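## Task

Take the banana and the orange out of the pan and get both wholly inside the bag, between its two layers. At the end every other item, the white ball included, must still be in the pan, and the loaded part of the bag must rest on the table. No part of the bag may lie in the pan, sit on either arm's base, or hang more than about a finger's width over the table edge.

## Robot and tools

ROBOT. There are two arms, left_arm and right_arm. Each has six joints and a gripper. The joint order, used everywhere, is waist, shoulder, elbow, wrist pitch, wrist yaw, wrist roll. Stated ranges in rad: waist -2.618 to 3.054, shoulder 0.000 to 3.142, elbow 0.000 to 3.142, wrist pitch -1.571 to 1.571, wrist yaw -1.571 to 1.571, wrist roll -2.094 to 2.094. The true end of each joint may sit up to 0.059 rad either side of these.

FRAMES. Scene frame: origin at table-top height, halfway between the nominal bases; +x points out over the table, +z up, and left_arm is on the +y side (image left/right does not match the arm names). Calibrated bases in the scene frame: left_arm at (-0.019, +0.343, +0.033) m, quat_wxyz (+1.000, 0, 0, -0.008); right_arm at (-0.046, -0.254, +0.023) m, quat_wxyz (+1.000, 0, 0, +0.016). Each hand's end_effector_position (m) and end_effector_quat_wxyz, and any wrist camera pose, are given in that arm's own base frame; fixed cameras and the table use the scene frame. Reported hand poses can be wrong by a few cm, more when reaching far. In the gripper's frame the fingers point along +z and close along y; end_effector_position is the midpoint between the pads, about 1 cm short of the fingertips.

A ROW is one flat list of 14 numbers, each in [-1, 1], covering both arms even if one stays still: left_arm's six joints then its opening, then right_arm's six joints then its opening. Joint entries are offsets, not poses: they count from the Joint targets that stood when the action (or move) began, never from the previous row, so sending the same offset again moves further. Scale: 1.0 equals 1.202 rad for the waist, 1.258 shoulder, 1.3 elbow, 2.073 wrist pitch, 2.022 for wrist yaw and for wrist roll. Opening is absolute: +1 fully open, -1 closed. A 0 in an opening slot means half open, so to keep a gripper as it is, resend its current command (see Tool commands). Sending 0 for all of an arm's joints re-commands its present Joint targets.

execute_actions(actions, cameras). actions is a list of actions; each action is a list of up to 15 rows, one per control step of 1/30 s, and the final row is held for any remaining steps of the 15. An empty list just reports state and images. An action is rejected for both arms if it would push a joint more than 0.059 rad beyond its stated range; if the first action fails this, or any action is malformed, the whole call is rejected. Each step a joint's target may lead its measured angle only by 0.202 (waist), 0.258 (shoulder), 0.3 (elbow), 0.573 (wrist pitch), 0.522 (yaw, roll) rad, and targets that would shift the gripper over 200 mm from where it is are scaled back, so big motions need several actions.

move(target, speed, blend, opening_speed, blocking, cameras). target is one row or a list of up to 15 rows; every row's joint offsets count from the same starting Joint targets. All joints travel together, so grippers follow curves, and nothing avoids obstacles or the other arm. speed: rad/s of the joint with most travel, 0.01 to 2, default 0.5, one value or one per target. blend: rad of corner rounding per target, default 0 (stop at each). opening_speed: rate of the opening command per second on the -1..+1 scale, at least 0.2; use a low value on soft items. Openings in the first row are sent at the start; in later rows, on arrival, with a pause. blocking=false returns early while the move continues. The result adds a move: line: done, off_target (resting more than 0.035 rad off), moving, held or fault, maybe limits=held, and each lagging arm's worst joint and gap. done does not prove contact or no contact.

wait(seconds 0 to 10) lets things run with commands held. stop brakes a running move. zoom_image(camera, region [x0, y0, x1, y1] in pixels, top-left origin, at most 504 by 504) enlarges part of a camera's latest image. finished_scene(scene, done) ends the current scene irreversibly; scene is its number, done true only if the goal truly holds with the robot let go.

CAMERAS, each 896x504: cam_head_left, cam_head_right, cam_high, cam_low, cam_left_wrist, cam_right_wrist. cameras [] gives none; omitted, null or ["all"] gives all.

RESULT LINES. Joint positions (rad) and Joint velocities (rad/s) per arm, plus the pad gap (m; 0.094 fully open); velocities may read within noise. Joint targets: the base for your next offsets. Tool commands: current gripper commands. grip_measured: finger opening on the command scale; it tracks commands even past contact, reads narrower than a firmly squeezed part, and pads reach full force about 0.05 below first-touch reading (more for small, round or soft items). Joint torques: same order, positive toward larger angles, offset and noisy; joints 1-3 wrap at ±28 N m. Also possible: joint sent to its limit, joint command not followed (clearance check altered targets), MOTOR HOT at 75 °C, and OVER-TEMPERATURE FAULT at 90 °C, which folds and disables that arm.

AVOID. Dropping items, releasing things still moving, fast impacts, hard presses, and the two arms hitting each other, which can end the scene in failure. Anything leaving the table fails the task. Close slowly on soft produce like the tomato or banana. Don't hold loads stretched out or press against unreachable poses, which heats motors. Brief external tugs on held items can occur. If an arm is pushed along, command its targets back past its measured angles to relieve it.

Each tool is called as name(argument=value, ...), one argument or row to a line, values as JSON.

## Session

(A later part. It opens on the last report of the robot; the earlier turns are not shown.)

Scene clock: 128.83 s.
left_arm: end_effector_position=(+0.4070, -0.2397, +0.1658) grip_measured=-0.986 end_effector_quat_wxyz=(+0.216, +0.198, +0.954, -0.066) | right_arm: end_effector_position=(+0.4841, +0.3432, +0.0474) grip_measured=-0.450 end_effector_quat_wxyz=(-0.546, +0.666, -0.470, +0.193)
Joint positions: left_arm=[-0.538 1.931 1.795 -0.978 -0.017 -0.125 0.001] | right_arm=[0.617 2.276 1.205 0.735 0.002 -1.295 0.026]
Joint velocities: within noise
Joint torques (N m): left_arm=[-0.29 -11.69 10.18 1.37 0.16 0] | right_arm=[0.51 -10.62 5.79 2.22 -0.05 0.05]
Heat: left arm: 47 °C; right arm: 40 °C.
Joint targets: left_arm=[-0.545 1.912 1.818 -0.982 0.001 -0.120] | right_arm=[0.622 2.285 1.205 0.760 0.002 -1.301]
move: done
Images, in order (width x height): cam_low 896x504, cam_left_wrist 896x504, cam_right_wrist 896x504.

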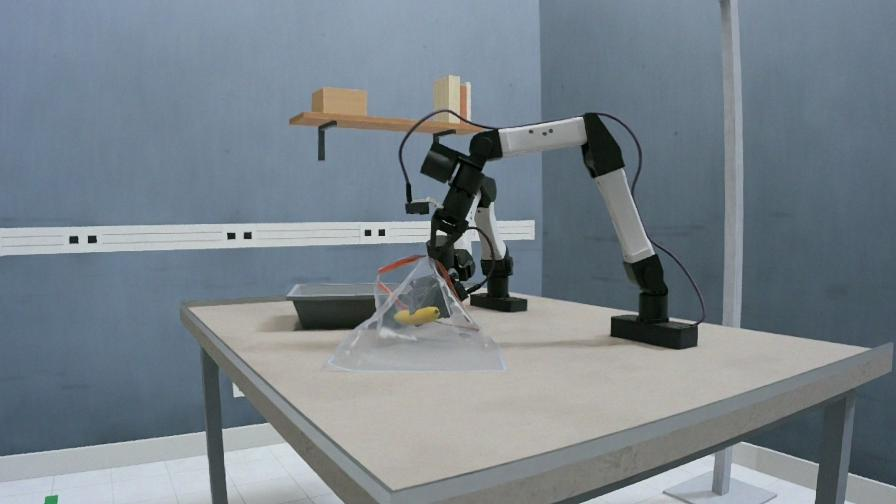

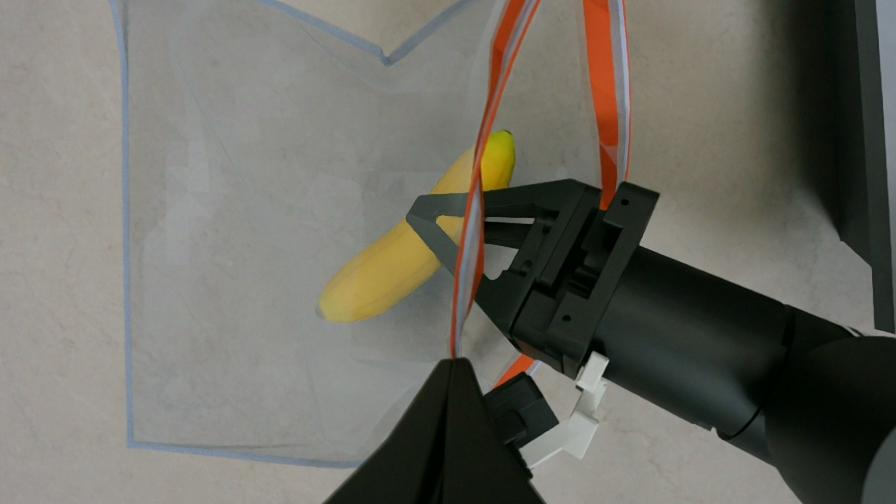

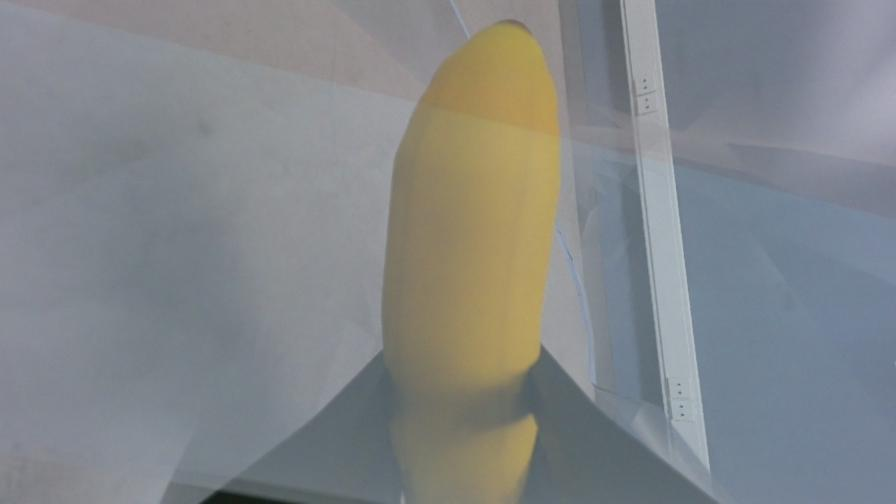

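move(
  target=[0,0,0,0,0,0,-1,0.0,0.069,0,0.0362,0,0,-0.5],
  speed=0.2,
  cameras=["cam_left_wrist","cam_low"],
)

zoom_image(
  camera="cam_low",
  region=[320, 220, 560, 380],
)

Scene clock: 130.40 s.
left_arm: end_effector_position=(+0.4069, -0.2398, +0.1658) grip_measured=-0.986 end_effector_quat_wxyz=(+0.216, +0.198, +0.954, -0.066) | right_arm: end_effector_position=(+0.4834, +0.3427, +0.0157) grip_measured=-0.450 end_effector_quat_wxyz=(-0.542, +0.668, -0.472, +0.192)
Joint positions: left_arm=[-0.538 1.931 1.795 -0.978 -0.016 -0.125 0.001] | right_arm=[0.617 2.361 1.205 0.811 0.002 -1.295 0.026]
Joint velocities: within noise
Joint torques (N m): left_arm=[-0.29 -11.66 10.17 1.35 0.15 0.01] | right_arm=[0.49 -10.74 5.42 2.1 -0.05 0.05]
Heat: left arm: 47 °C; right arm: 40 °C.
Joint targets: left_arm=[-0.545 1.912 1.818 -0.982 0.001 -0.120] | right_arm=[0.622 2.372 1.205 0.835 0.002 -1.301]
move: done
Images, in order (width x height): cam_low 896x504, cam_left_wrist 896x504.

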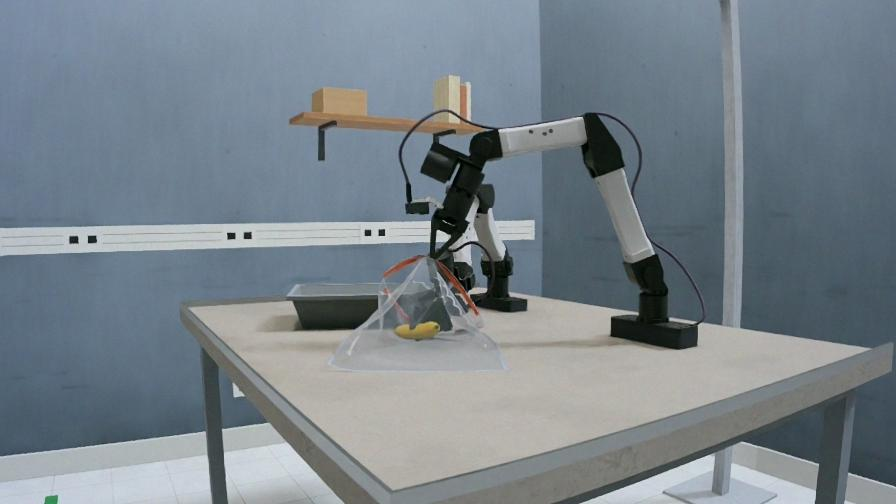

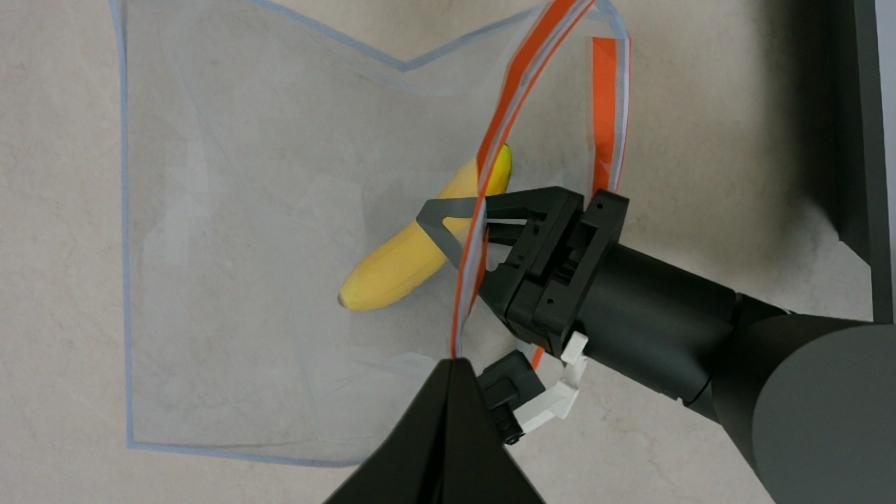

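Scaled by 2.100 from the camera's 896x504 image, which has a finer 1280x720 frame.

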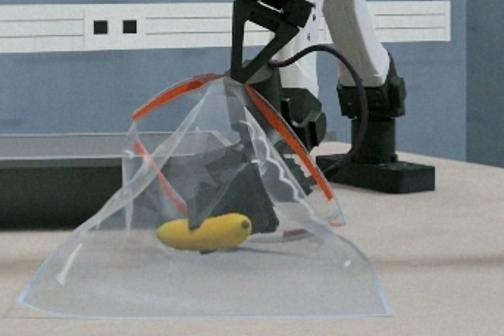

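move(
  target=[0,0,0,0,0,0,-1,0,0,0,0,0,0,-0.1],
  opening_speed=0.3,
  cameras=["cam_right_wrist","cam_low"],
)

zoom_image(
  camera="cam_low",
  region=[320, 220, 560, 380],
)

Scene clock: 132.40 s.
left_arm: end_effector_position=(+0.4068, -0.2399, +0.1658) grip_measured=-0.986 end_effector_quat_wxyz=(+0.216, +0.198, +0.954, -0.067) | right_arm: end_effector_position=(+0.4836, +0.3429, +0.0166) grip_measured=-0.101 end_effector_quat_wxyz=(-0.543, +0.667, -0.472, +0.193)
Joint positions: left_arm=[-0.538 1.931 1.795 -0.978 -0.015 -0.125 0.001] | right_arm=[0.617 2.361 1.205 0.815 0.002 -1.295 0.042]
Joint velocities: within noise
Joint torques (N m): left_arm=[-0.28 -11.66 10.14 1.36 0.15 0.01] | right_arm=[0.51 -10.71 5.44 2.11 -0.05 0.05]
Heat: left arm: 47 °C; right arm: 41 °C.
Joint targets: left_arm=[-0.545 1.912 1.818 -0.982 0.001 -0.120] | right_arm=[0.622 2.372 1.205 0.835 0.002 -1.301]
move: done
Images, in order (width x height): cam_low 896x504, cam_right_wrist 896x504.

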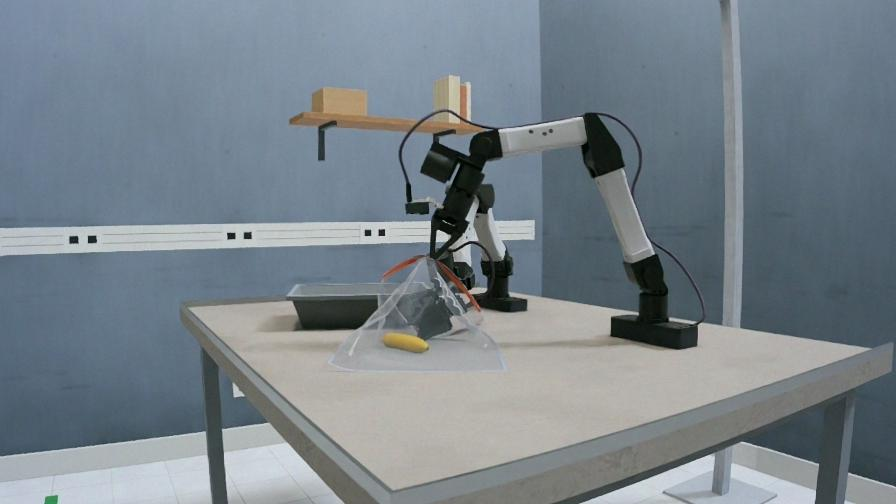

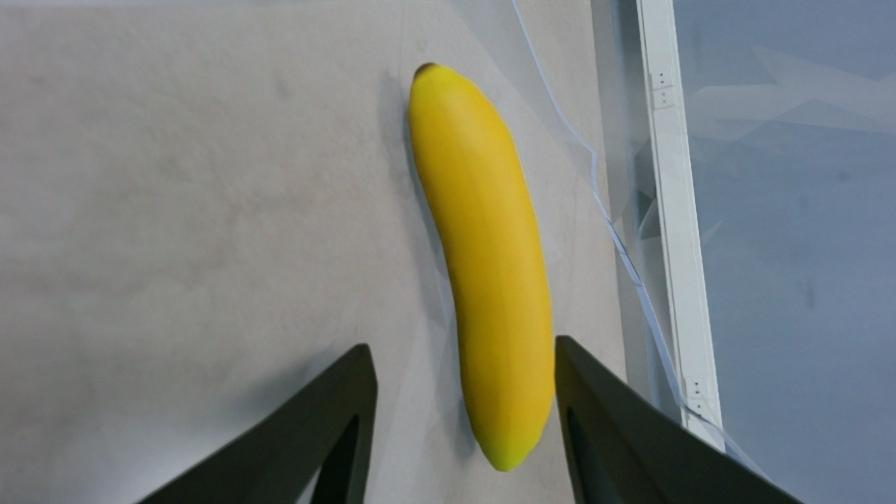

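Scaled by 2.100 from the camera's 896x504 image, which has a finer 1280x720 frame.

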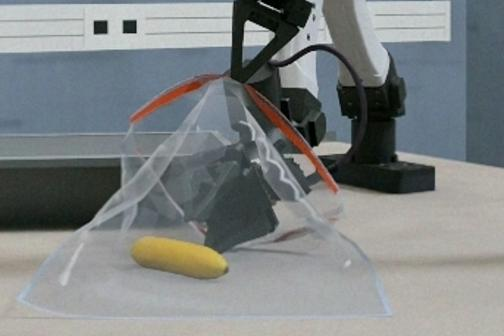

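move(
  target=[
    [0,0,0,0,0,0,-1,0,-0.175,-0.269,0.054,0,0,-0.1],
    [0,0,0,0,0,0,-1,-0.017,-0.398,-0.496,0.061,0,0,-0.1],
    [0,0,0,0,0,0,-1,-0.2246,-0.771,0.0244,-0.757,0,0.643,-0.1],
  ],
  speed=[0.35,0.5,0.7],
  blend=[0.05,0.05,0],
)

zoom_image(
  camera="cam_head_left",
  region=[230, 150, 450, 330],
)

Scene clock: 137.83 s.
left_arm: end_effector_position=(+0.4068, -0.2400, +0.1658) grip_measured=-0.986 end_effector_quat_wxyz=(+0.216, +0.198, +0.954, -0.067) | right_arm: end_effector_position=(+0.3531, +0.1320, +0.1814) grip_measured=-0.101 end_effector_quat_wxyz=(+0.301, -0.174, +0.936, +0.053)
Joint positions: left_arm=[-0.538 1.931 1.795 -0.978 -0.015 -0.125 0.001] | right_arm=[0.358 1.425 1.211 -0.735 0.001 -0.009 0.042]
Joint velocities: within noise
Joint torques (N m): left_arm=[-0.28 -11.67 10.17 1.37 0.14 0.01] | right_arm=[-0.55 -7.71 9.55 1.37 -0.02 0.14]
Heat: left arm: 47 °C; right arm: 42 °C.
Joint targets: left_arm=[-0.545 1.912 1.818 -0.982 0.001 -0.120] | right_arm=[0.352 1.402 1.237 -0.734 0.002 -0.001]
move: done

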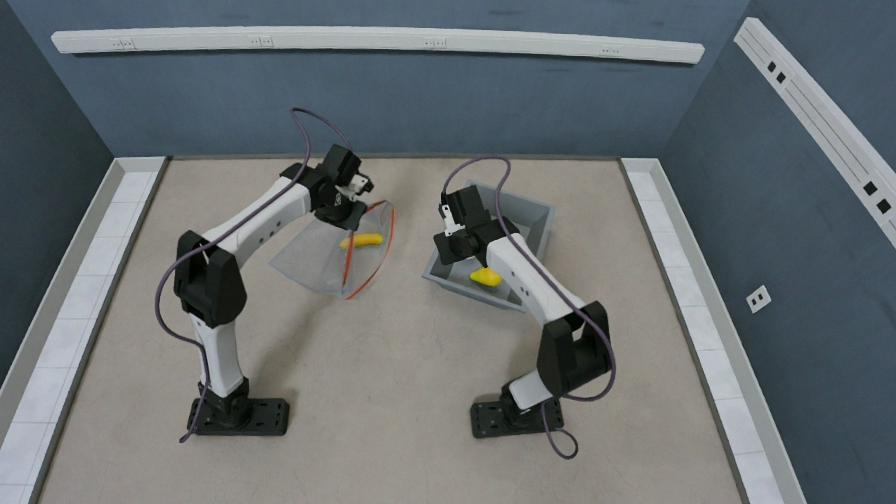

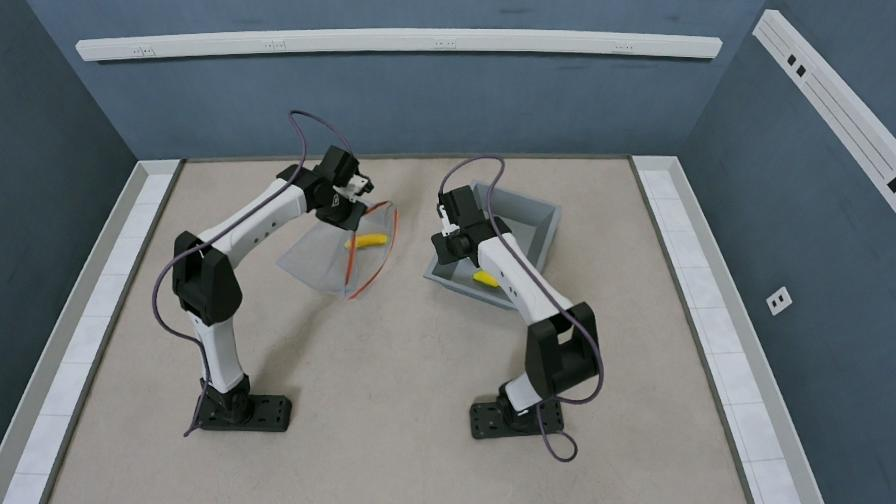

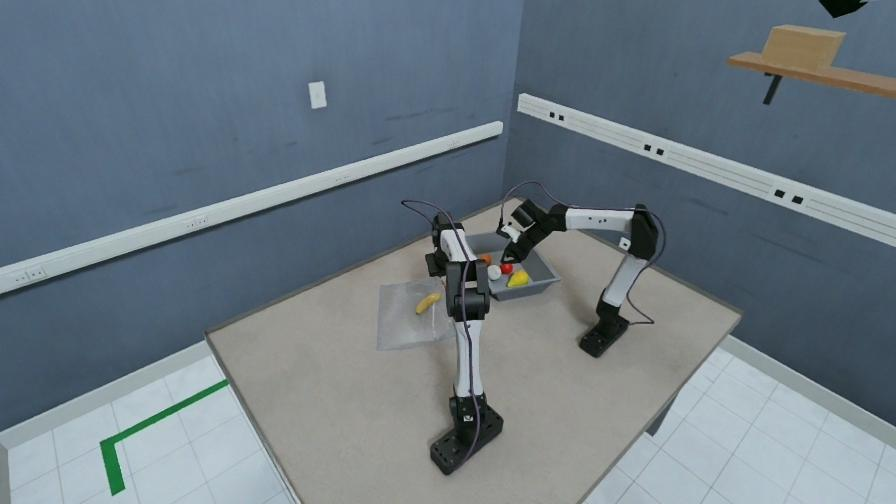

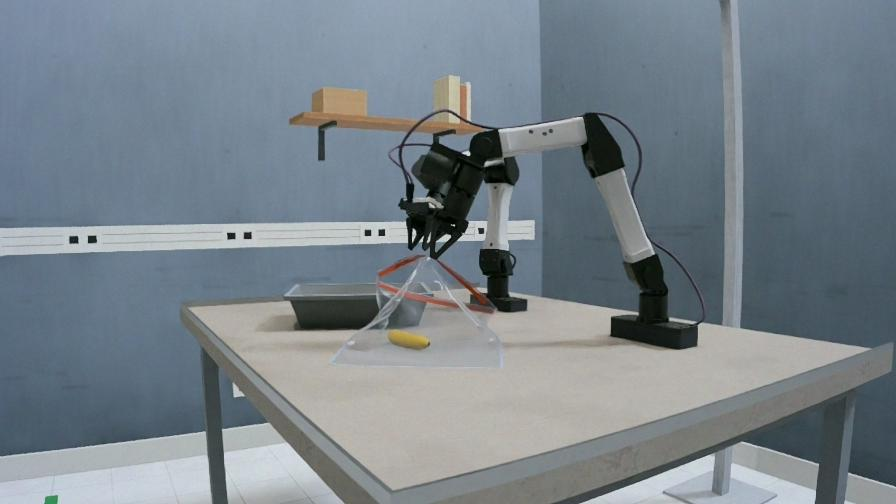

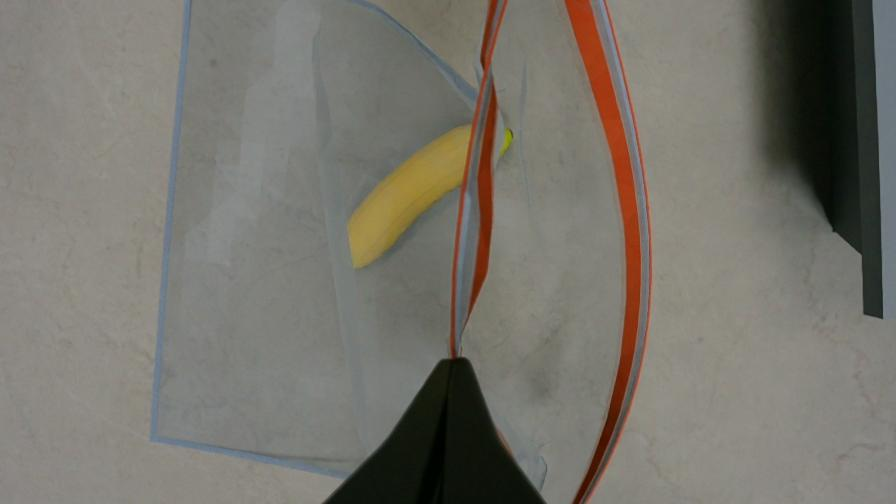

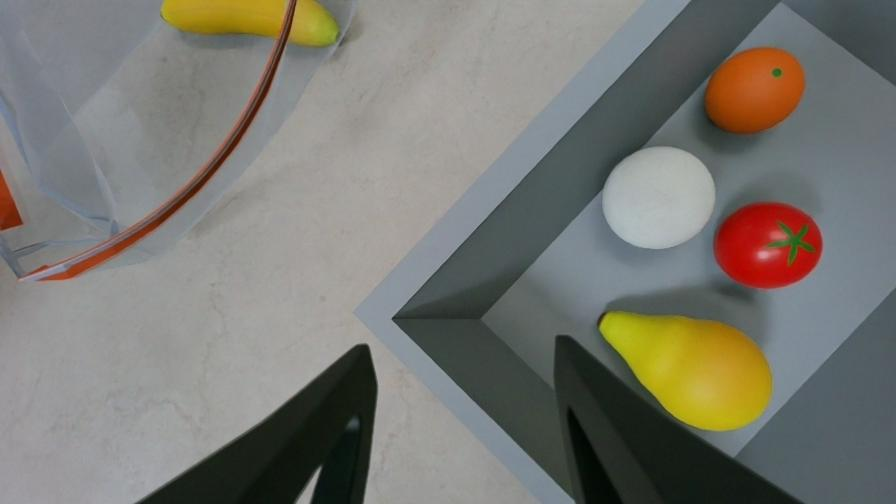

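Scaled by 2.291 from the camera's 896x504 image, which has a finer 1280x720 frame.

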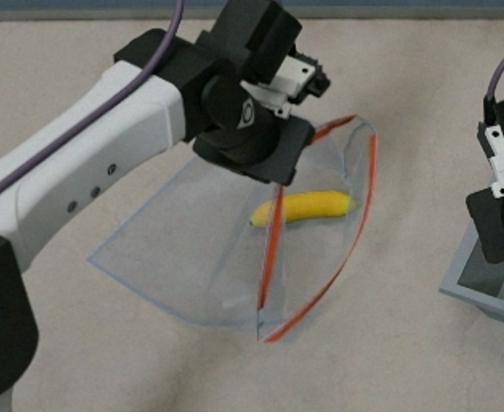

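move(
  target=[0,0,0,0,0,0,-1,-0.293,0.563,0.545,-0.13,0,0.94,0.5],
  speed=0.8,
  cameras=["cam_right_wrist"],
)

Scene clock: 142.67 s.
left_arm: end_effector_position=(+0.4068, -0.2400, +0.1658) grip_measured=-0.986 end_effector_quat_wxyz=(+0.216, +0.198, +0.954, -0.067) | right_arm: end_effector_position=(+0.4980, +0.0013, +0.1288) grip_measured=+0.499 end_effector_quat_wxyz=(+0.113, +0.795, +0.575, +0.157)
Joint positions: left_arm=[-0.538 1.931 1.795 -0.978 -0.015 -0.125 0.001] | right_arm=[0.003 2.099 1.917 -1 0.001 1.892 0.07]
Joint velocities: within noise
Joint torques (N m): left_arm=[-0.29 -11.66 10.22 1.35 0.14 0.01] | right_arm=[-0.29 -10 9.35 0.91 0.03 0.12]
Heat: left arm: 47 °C; right arm: 41 °C.
Joint targets: left_arm=[-0.545 1.912 1.818 -0.982 0.001 -0.120] | right_arm=[0.000 2.110 1.945 -1.004 0.002 1.900]
move: done
Images, in order (width x height): cam_right_wrist 896x504.

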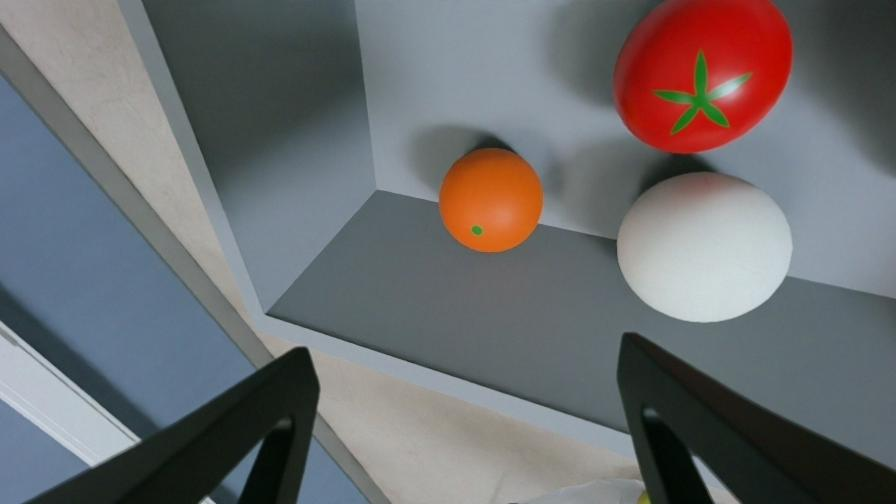

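move(
  target=[0,0,0,0,0,0,-1,0.034,0.159,0.158,-0.032,0,0,0.5],
  speed=0.5,
  cameras=["cam_right_wrist"],
)

Scene clock: 144.67 s.
left_arm: end_effector_position=(+0.4068, -0.2400, +0.1658) grip_measured=-0.986 end_effector_quat_wxyz=(+0.216, +0.198, +0.954, -0.067) | right_arm: end_effector_position=(+0.5266, +0.0199, +0.0925) grip_measured=+0.499 end_effector_quat_wxyz=(+0.093, +0.790, +0.592, +0.133)
Joint positions: left_arm=[-0.538 1.931 1.795 -0.978 -0.015 -0.125 0.001] | right_arm=[0.038 2.302 2.124 -1.066 0.001 1.893 0.07]
Joint velocities: within noise
Joint torques (N m): left_arm=[-0.29 -11.67 10.15 1.37 0.14 0.01] | right_arm=[0.32 -11.66 9.16 0.78 0.02 0.11]
Heat: left arm: 47 °C; right arm: 41 °C.
Joint targets: left_arm=[-0.545 1.912 1.818 -0.982 0.001 -0.120] | right_arm=[0.041 2.310 2.151 -1.070 0.002 1.900]
move: done
Images, in order (width x height): cam_right_wrist 896x504.

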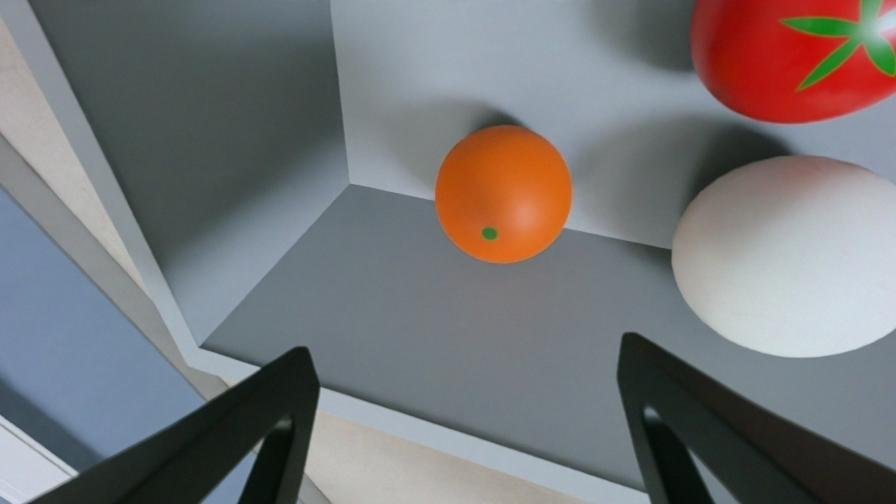

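execute_actions(
  actions=[],
  cameras=["cam_right_wrist","cam_head_right"],
)

Scene clock: 145.97 s.
left_arm: end_effector_position=(+0.4067, -0.2401, +0.1658) grip_measured=-0.986 end_effector_quat_wxyz=(+0.216, +0.198, +0.954, -0.067) | right_arm: end_effector_position=(+0.5264, +0.0199, +0.0924) grip_measured=+0.499 end_effector_quat_wxyz=(+0.093, +0.790, +0.592, +0.133)
Joint positions: left_arm=[-0.538 1.931 1.795 -0.978 -0.014 -0.125 0.001] | right_arm=[0.038 2.302 2.124 -1.066 0.001 1.893 0.07]
Joint velocities: within noise
Joint torques (N m): left_arm=[-0.25 -11.69 10.15 1.37 0.13 0.01] | right_arm=[0.31 -11.69 9.14 0.75 0.03 0.1]
Heat: left arm: 48 °C; right arm: 41 °C.
Joint targets: left_arm=[-0.545 1.912 1.818 -0.982 0.001 -0.120] | right_arm=[0.041 2.310 2.151 -1.070 0.002 1.900]
Tool commands: left_gripper/opening=-1.0 right_gripper/opening=+0.5
Images, in order (width x height): cam_head_right 896x504, cam_right_wrist 896x504.

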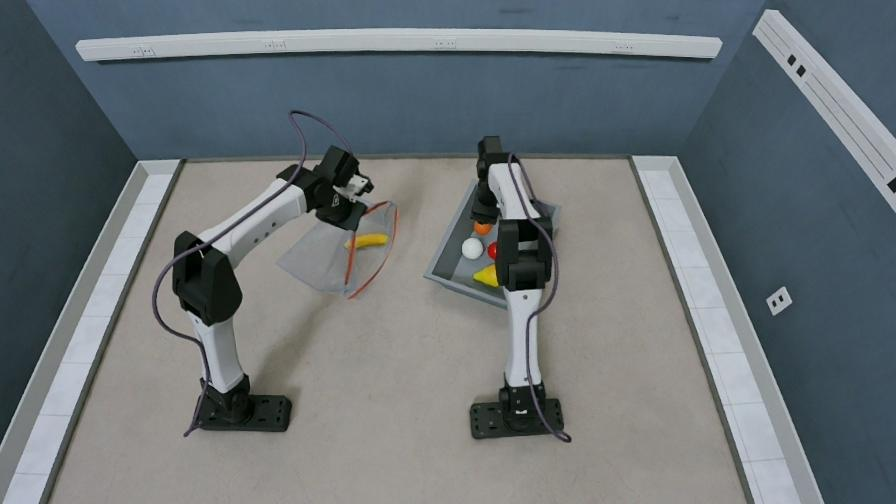

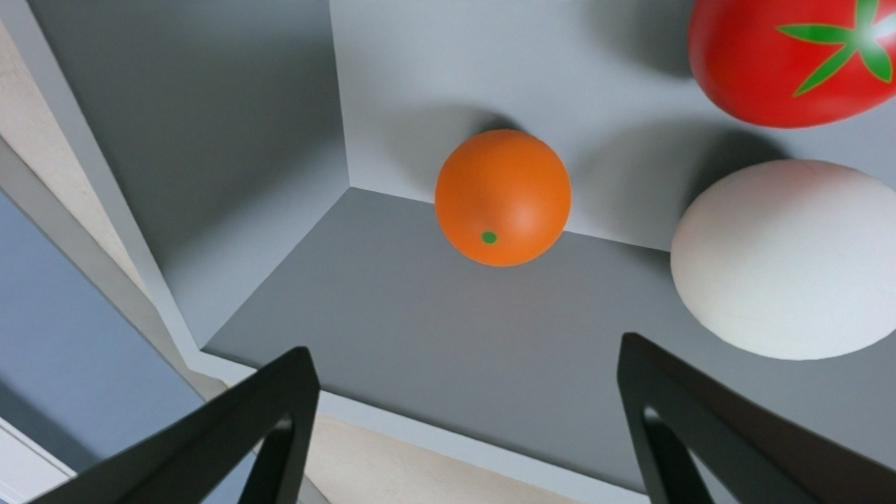

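move(
  target=[0,0,0,0,0,0,-1,0,0.067,-0.0085,0.0265,0,0,0.5],
  speed=0.3,
  cameras=["cam_right_wrist"],
)

Scene clock: 148.10 s.
left_arm: end_effector_position=(+0.4067, -0.2401, +0.1658) grip_measured=-0.986 end_effector_quat_wxyz=(+0.216, +0.198, +0.954, -0.067) | right_arm: end_effector_position=(+0.5320, +0.0201, +0.0523) grip_measured=+0.499 end_effector_quat_wxyz=(+0.080, +0.792, +0.594, +0.114)
Joint positions: left_arm=[-0.538 1.931 1.795 -0.978 -0.014 -0.125 0.001] | right_arm=[0.038 2.387 2.124 -1.028 0.001 1.893 0.07]
Joint velocities: within noise
Joint torques (N m): left_arm=[-0.28 -11.67 10.17 1.37 0.13 0.01] | right_arm=[0.27 -12.14 8.03 0.83 0.03 0.11]
Heat: left arm: 48 °C; right arm: 42 °C.
Joint targets: left_arm=[-0.545 1.912 1.818 -0.982 0.001 -0.120] | right_arm=[0.041 2.394 2.139 -1.015 0.002 1.900]
move: done
Images, in order (width x height): cam_right_wrist 896x504.

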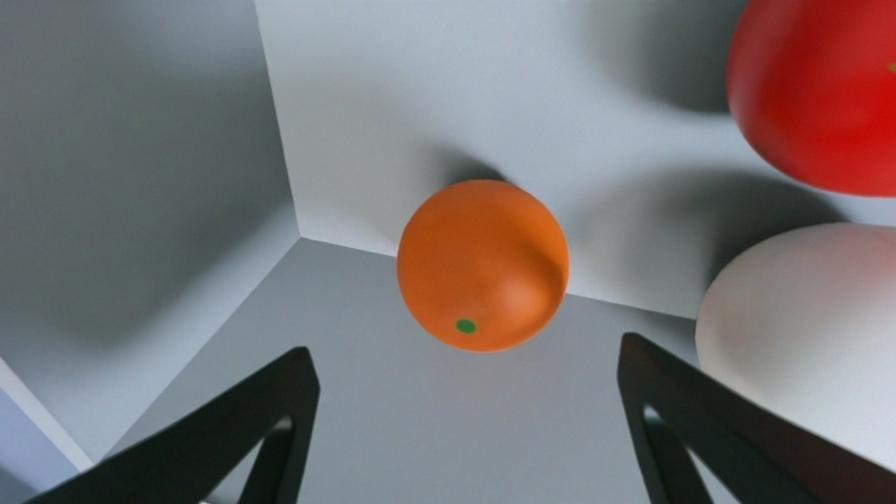

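move(
  target=[0,0,0,0,0,0,-1,0,0.0127,-0.0815,0.06,0,0,0.5],
  speed=0.2,
  cameras=["cam_right_wrist"],
)

move(
  target=[0,0,0,0,0,0,-1,0,0,0,0,0,0,-0.1],
  speed=0.2,
  opening_speed=0.4,
  cameras=["cam_right_wrist"],
)

Scene clock: 149.67 s.
left_arm: end_effector_position=(+0.4067, -0.2401, +0.1658) grip_measured=-0.986 end_effector_quat_wxyz=(+0.216, +0.198, +0.954, -0.067) | right_arm: end_effector_position=(+0.5380, +0.0204, +0.0268) grip_measured=+0.499 end_effector_quat_wxyz=(+0.087, +0.791, +0.593, +0.124)
Joint positions: left_arm=[-0.538 1.931 1.795 -0.978 -0.014 -0.125 0.001] | right_arm=[0.038 2.398 2.035 -0.904 0.001 1.893 0.07]
Joint velocities: within noise
Joint torques (N m): left_arm=[-0.29 -11.7 10.19 1.37 0.13 0.01] | right_arm=[0.28 -11.82 6.35 0.89 0.03 0.11]
Heat: left arm: 48 °C; right arm: 42 °C.
Joint targets: left_arm=[-0.545 1.912 1.818 -0.982 0.001 -0.120] | right_arm=[0.041 2.411 2.034 -0.891 0.002 1.900]
move: done
Images, in order (width x height): cam_right_wrist 896x504.

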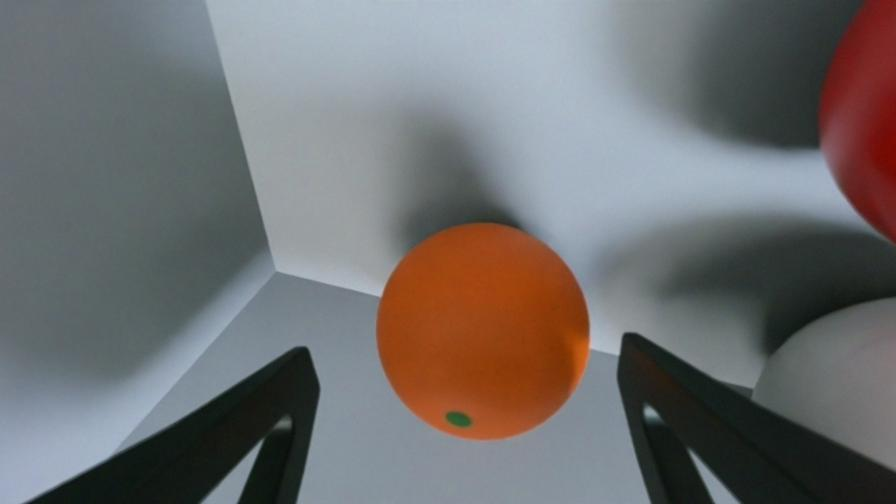

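Scene clock: 151.37 s.
left_arm: end_effector_position=(+0.4067, -0.2401, +0.1658) grip_measured=-0.986 end_effector_quat_wxyz=(+0.216, +0.198, +0.954, -0.067) | right_arm: end_effector_position=(+0.5381, +0.0204, +0.0268) grip_measured=-0.098 end_effector_quat_wxyz=(+0.087, +0.791, +0.593, +0.125)
Joint positions: left_arm=[-0.538 1.931 1.795 -0.978 -0.014 -0.125 0.001] | right_arm=[0.038 2.398 2.035 -0.903 0.001 1.893 0.042]
Joint velocities: within noise
Joint torques (N m): left_arm=[-0.31 -11.64 10.15 1.37 0.13 0] | right_arm=[0.25 -11.84 6.37 0.88 0.03 0.11]
Heat: left arm: 48 °C; right arm: 42 °C.
Joint targets: left_arm=[-0.545 1.912 1.818 -0.982 0.001 -0.120] | right_arm=[0.041 2.411 2.034 -0.891 0.002 1.900]
move: done
Images, in order (width x height): cam_right_wrist 896x504.

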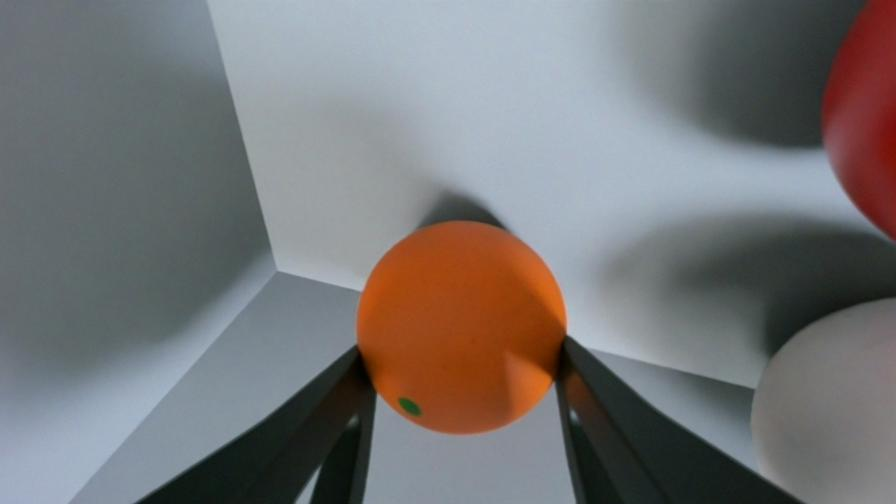

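move(
  target=[
    [0,0,0,0,0,0,-1,0,0,0,0,0,0,0.45],
    [0,0,0,0,0,0,-1,0,0.027,0,0,0,0,0.45],
    [0,0,0,0,0,0,-1,0,0.027,0,0,0,0,-0.1],
  ],
  speed=0.2,
  opening_speed=0.5,
  cameras=["cam_right_wrist"],
)

Scene clock: 155.37 s.
left_arm: end_effector_position=(+0.4067, -0.2401, +0.1658) grip_measured=-0.986 end_effector_quat_wxyz=(+0.216, +0.198, +0.954, -0.067) | right_arm: end_effector_position=(+0.5353, +0.0203, +0.0098) grip_measured=-0.097 end_effector_quat_wxyz=(+0.078, +0.793, +0.594, +0.112)
Joint positions: left_arm=[-0.538 1.931 1.795 -0.978 -0.014 -0.125 0.001] | right_arm=[0.038 2.431 2.035 -0.902 0.001 1.894 0.042]
Joint velocities: left_arm=[within noise] | right_arm=[-0.007 0.017 -0.002 -0.007 -0.022 -0.051 0.004]
Joint torques (N m): left_arm=[-0.31 -11.67 10.17 1.37 0.14 0] | right_arm=[0.28 -11.86 6.28 0.81 0.02 0.11]
Heat: left arm: 48 °C; right arm: 43 °C.
Joint targets: left_arm=[-0.545 1.912 1.818 -0.982 0.001 -0.120] | right_arm=[0.041 2.445 2.034 -0.891 0.002 1.900]
move: done
Images, in order (width x height): cam_right_wrist 896x504.

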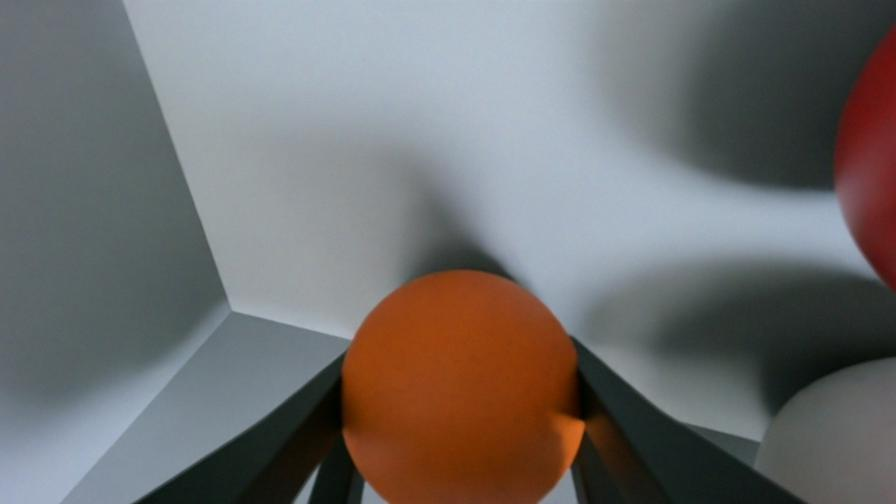

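move(
  target=[
    [0,0,0,0,0,0,-1,0,-0.132,0.0877,-0.0733,0,0,-0.12],
    [0,0,0,0,0,0,-1,0,-0.5795,-0.3646,0.0825,0,0,-0.12],
    [0,0,0,0,0,0,-1,0.3819,-0.8506,-0.78,0.3237,0,-1,-0.12],
  ],
  speed=[0.3,0.7,0.9],
  blend=0.1,
  cameras=["cam_right_wrist","cam_head_left"],
)

Scene clock: 160.70 s.
left_arm: end_effector_position=(+0.4067, -0.2401, +0.1658) grip_measured=-0.986 end_effector_quat_wxyz=(+0.216, +0.198, +0.954, -0.067) | right_arm: end_effector_position=(+0.3748, +0.2018, +0.1939) grip_measured=-0.115 end_effector_quat_wxyz=(+0.447, -0.266, +0.850, +0.086)
Joint positions: left_arm=[-0.538 1.931 1.795 -0.978 -0.014 -0.125 0.001] | right_arm=[0.495 1.406 1.023 -0.242 0.001 -0.114 0.042]
Joint velocities: within noise
Joint torques (N m): left_arm=[-0.28 -11.69 10.15 1.37 0.13 0] | right_arm=[0.55 -8.64 7.15 1.95 -0.02 -0.03]
Heat: left arm: 48 °C; right arm: 44 °C.
Joint targets: left_arm=[-0.545 1.912 1.818 -0.982 0.001 -0.120] | right_arm=[0.500 1.374 1.019 -0.220 0.002 -0.122]
move: done; blend cut to 0.083 rad at target 1
Images, in order (width x height): cam_head_left 896x504, cam_right_wrist 896x504.

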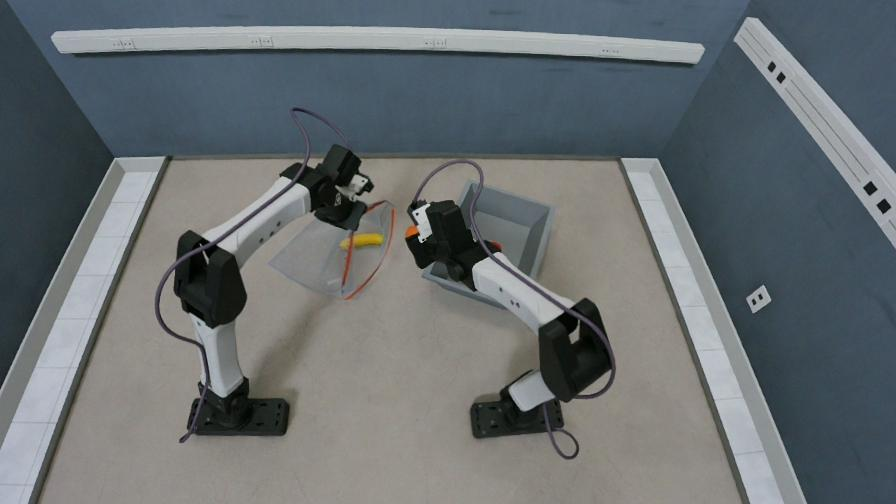

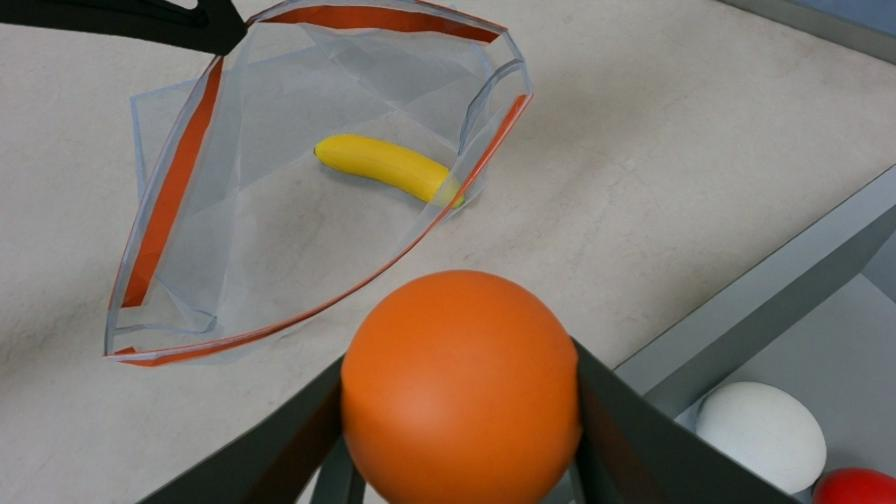

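move(
  target=[
    [0,0,0,0,0,0,-1,-0.001,0.0366,-0.4285,0.4168,0,-0.5826,-0.12],
    [0,0,0,0,0,0,-1,0.0524,0.438,0.0046,0.3888,0,-0.5826,-0.12],
  ],
  speed=[0.7,0.4],
  cameras=["cam_right_wrist","cam_head_left","cam_left_wrist"],
)

Scene clock: 166.00 s.
left_arm: end_effector_position=(+0.4067, -0.2401, +0.1658) grip_measured=-0.986 end_effector_quat_wxyz=(+0.216, +0.198, +0.954, -0.067) | right_arm: end_effector_position=(+0.4567, +0.2839, +0.1231) grip_measured=-0.115 end_effector_quat_wxyz=(-0.540, +0.651, -0.491, +0.209)
Joint positions: left_arm=[-0.538 1.931 1.795 -0.978 -0.014 -0.125 0.001] | right_arm=[0.557 1.914 0.998 0.58 0.001 -1.294 0.042]
Joint velocities: within noise
Joint torques (N m): left_arm=[-0.31 -11.69 10.15 1.37 0.12 0.02] | right_arm=[0.7 -8.31 9.06 1.92 -0.03 0.05]
Heat: left arm: 48 °C; right arm: 43 °C.
Joint targets: left_arm=[-0.545 1.912 1.818 -0.982 0.001 -0.120] | right_arm=[0.563 1.926 1.026 0.586 0.002 -1.300]
move: done
Images, in order (width x height): cam_head_left 896x504, cam_left_wrist 896x504, cam_right_wrist 896x504.

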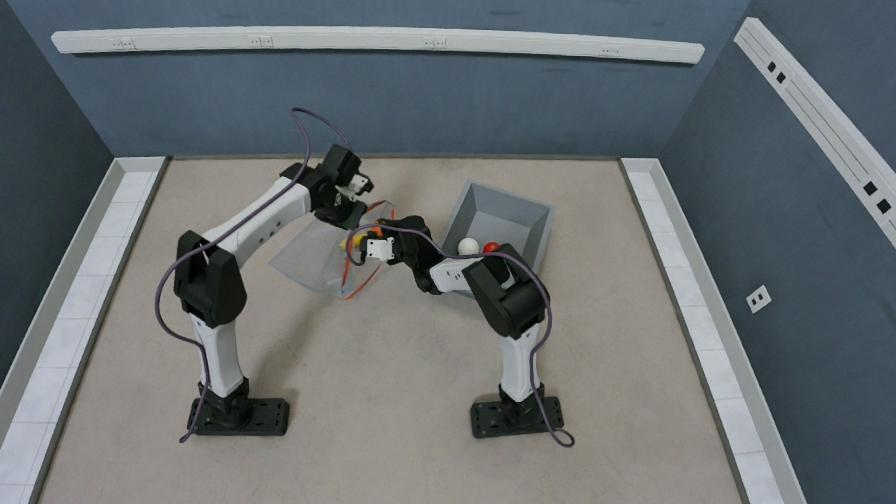

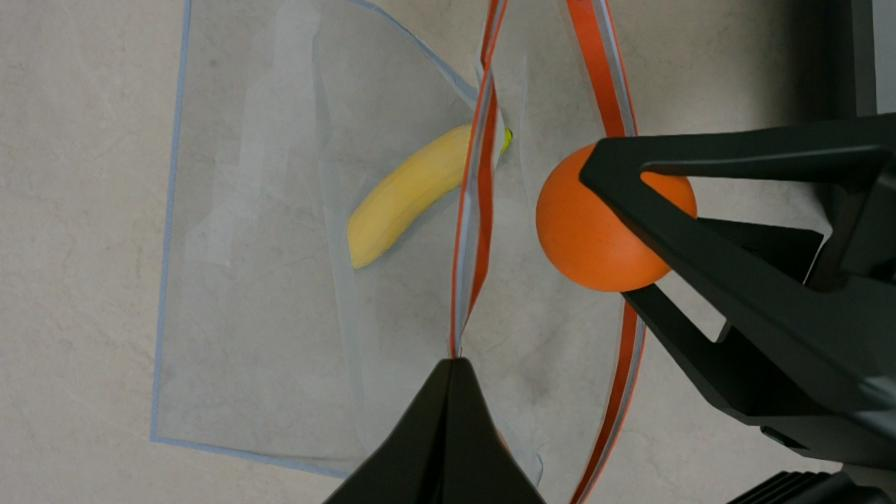

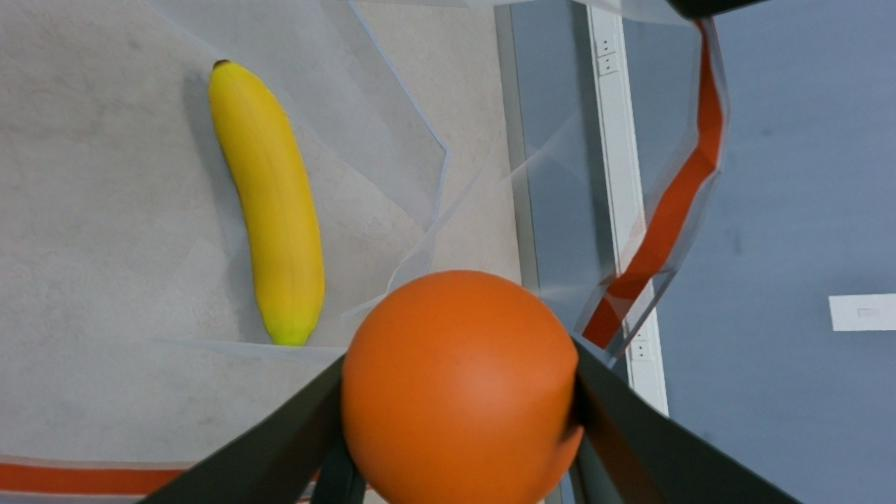

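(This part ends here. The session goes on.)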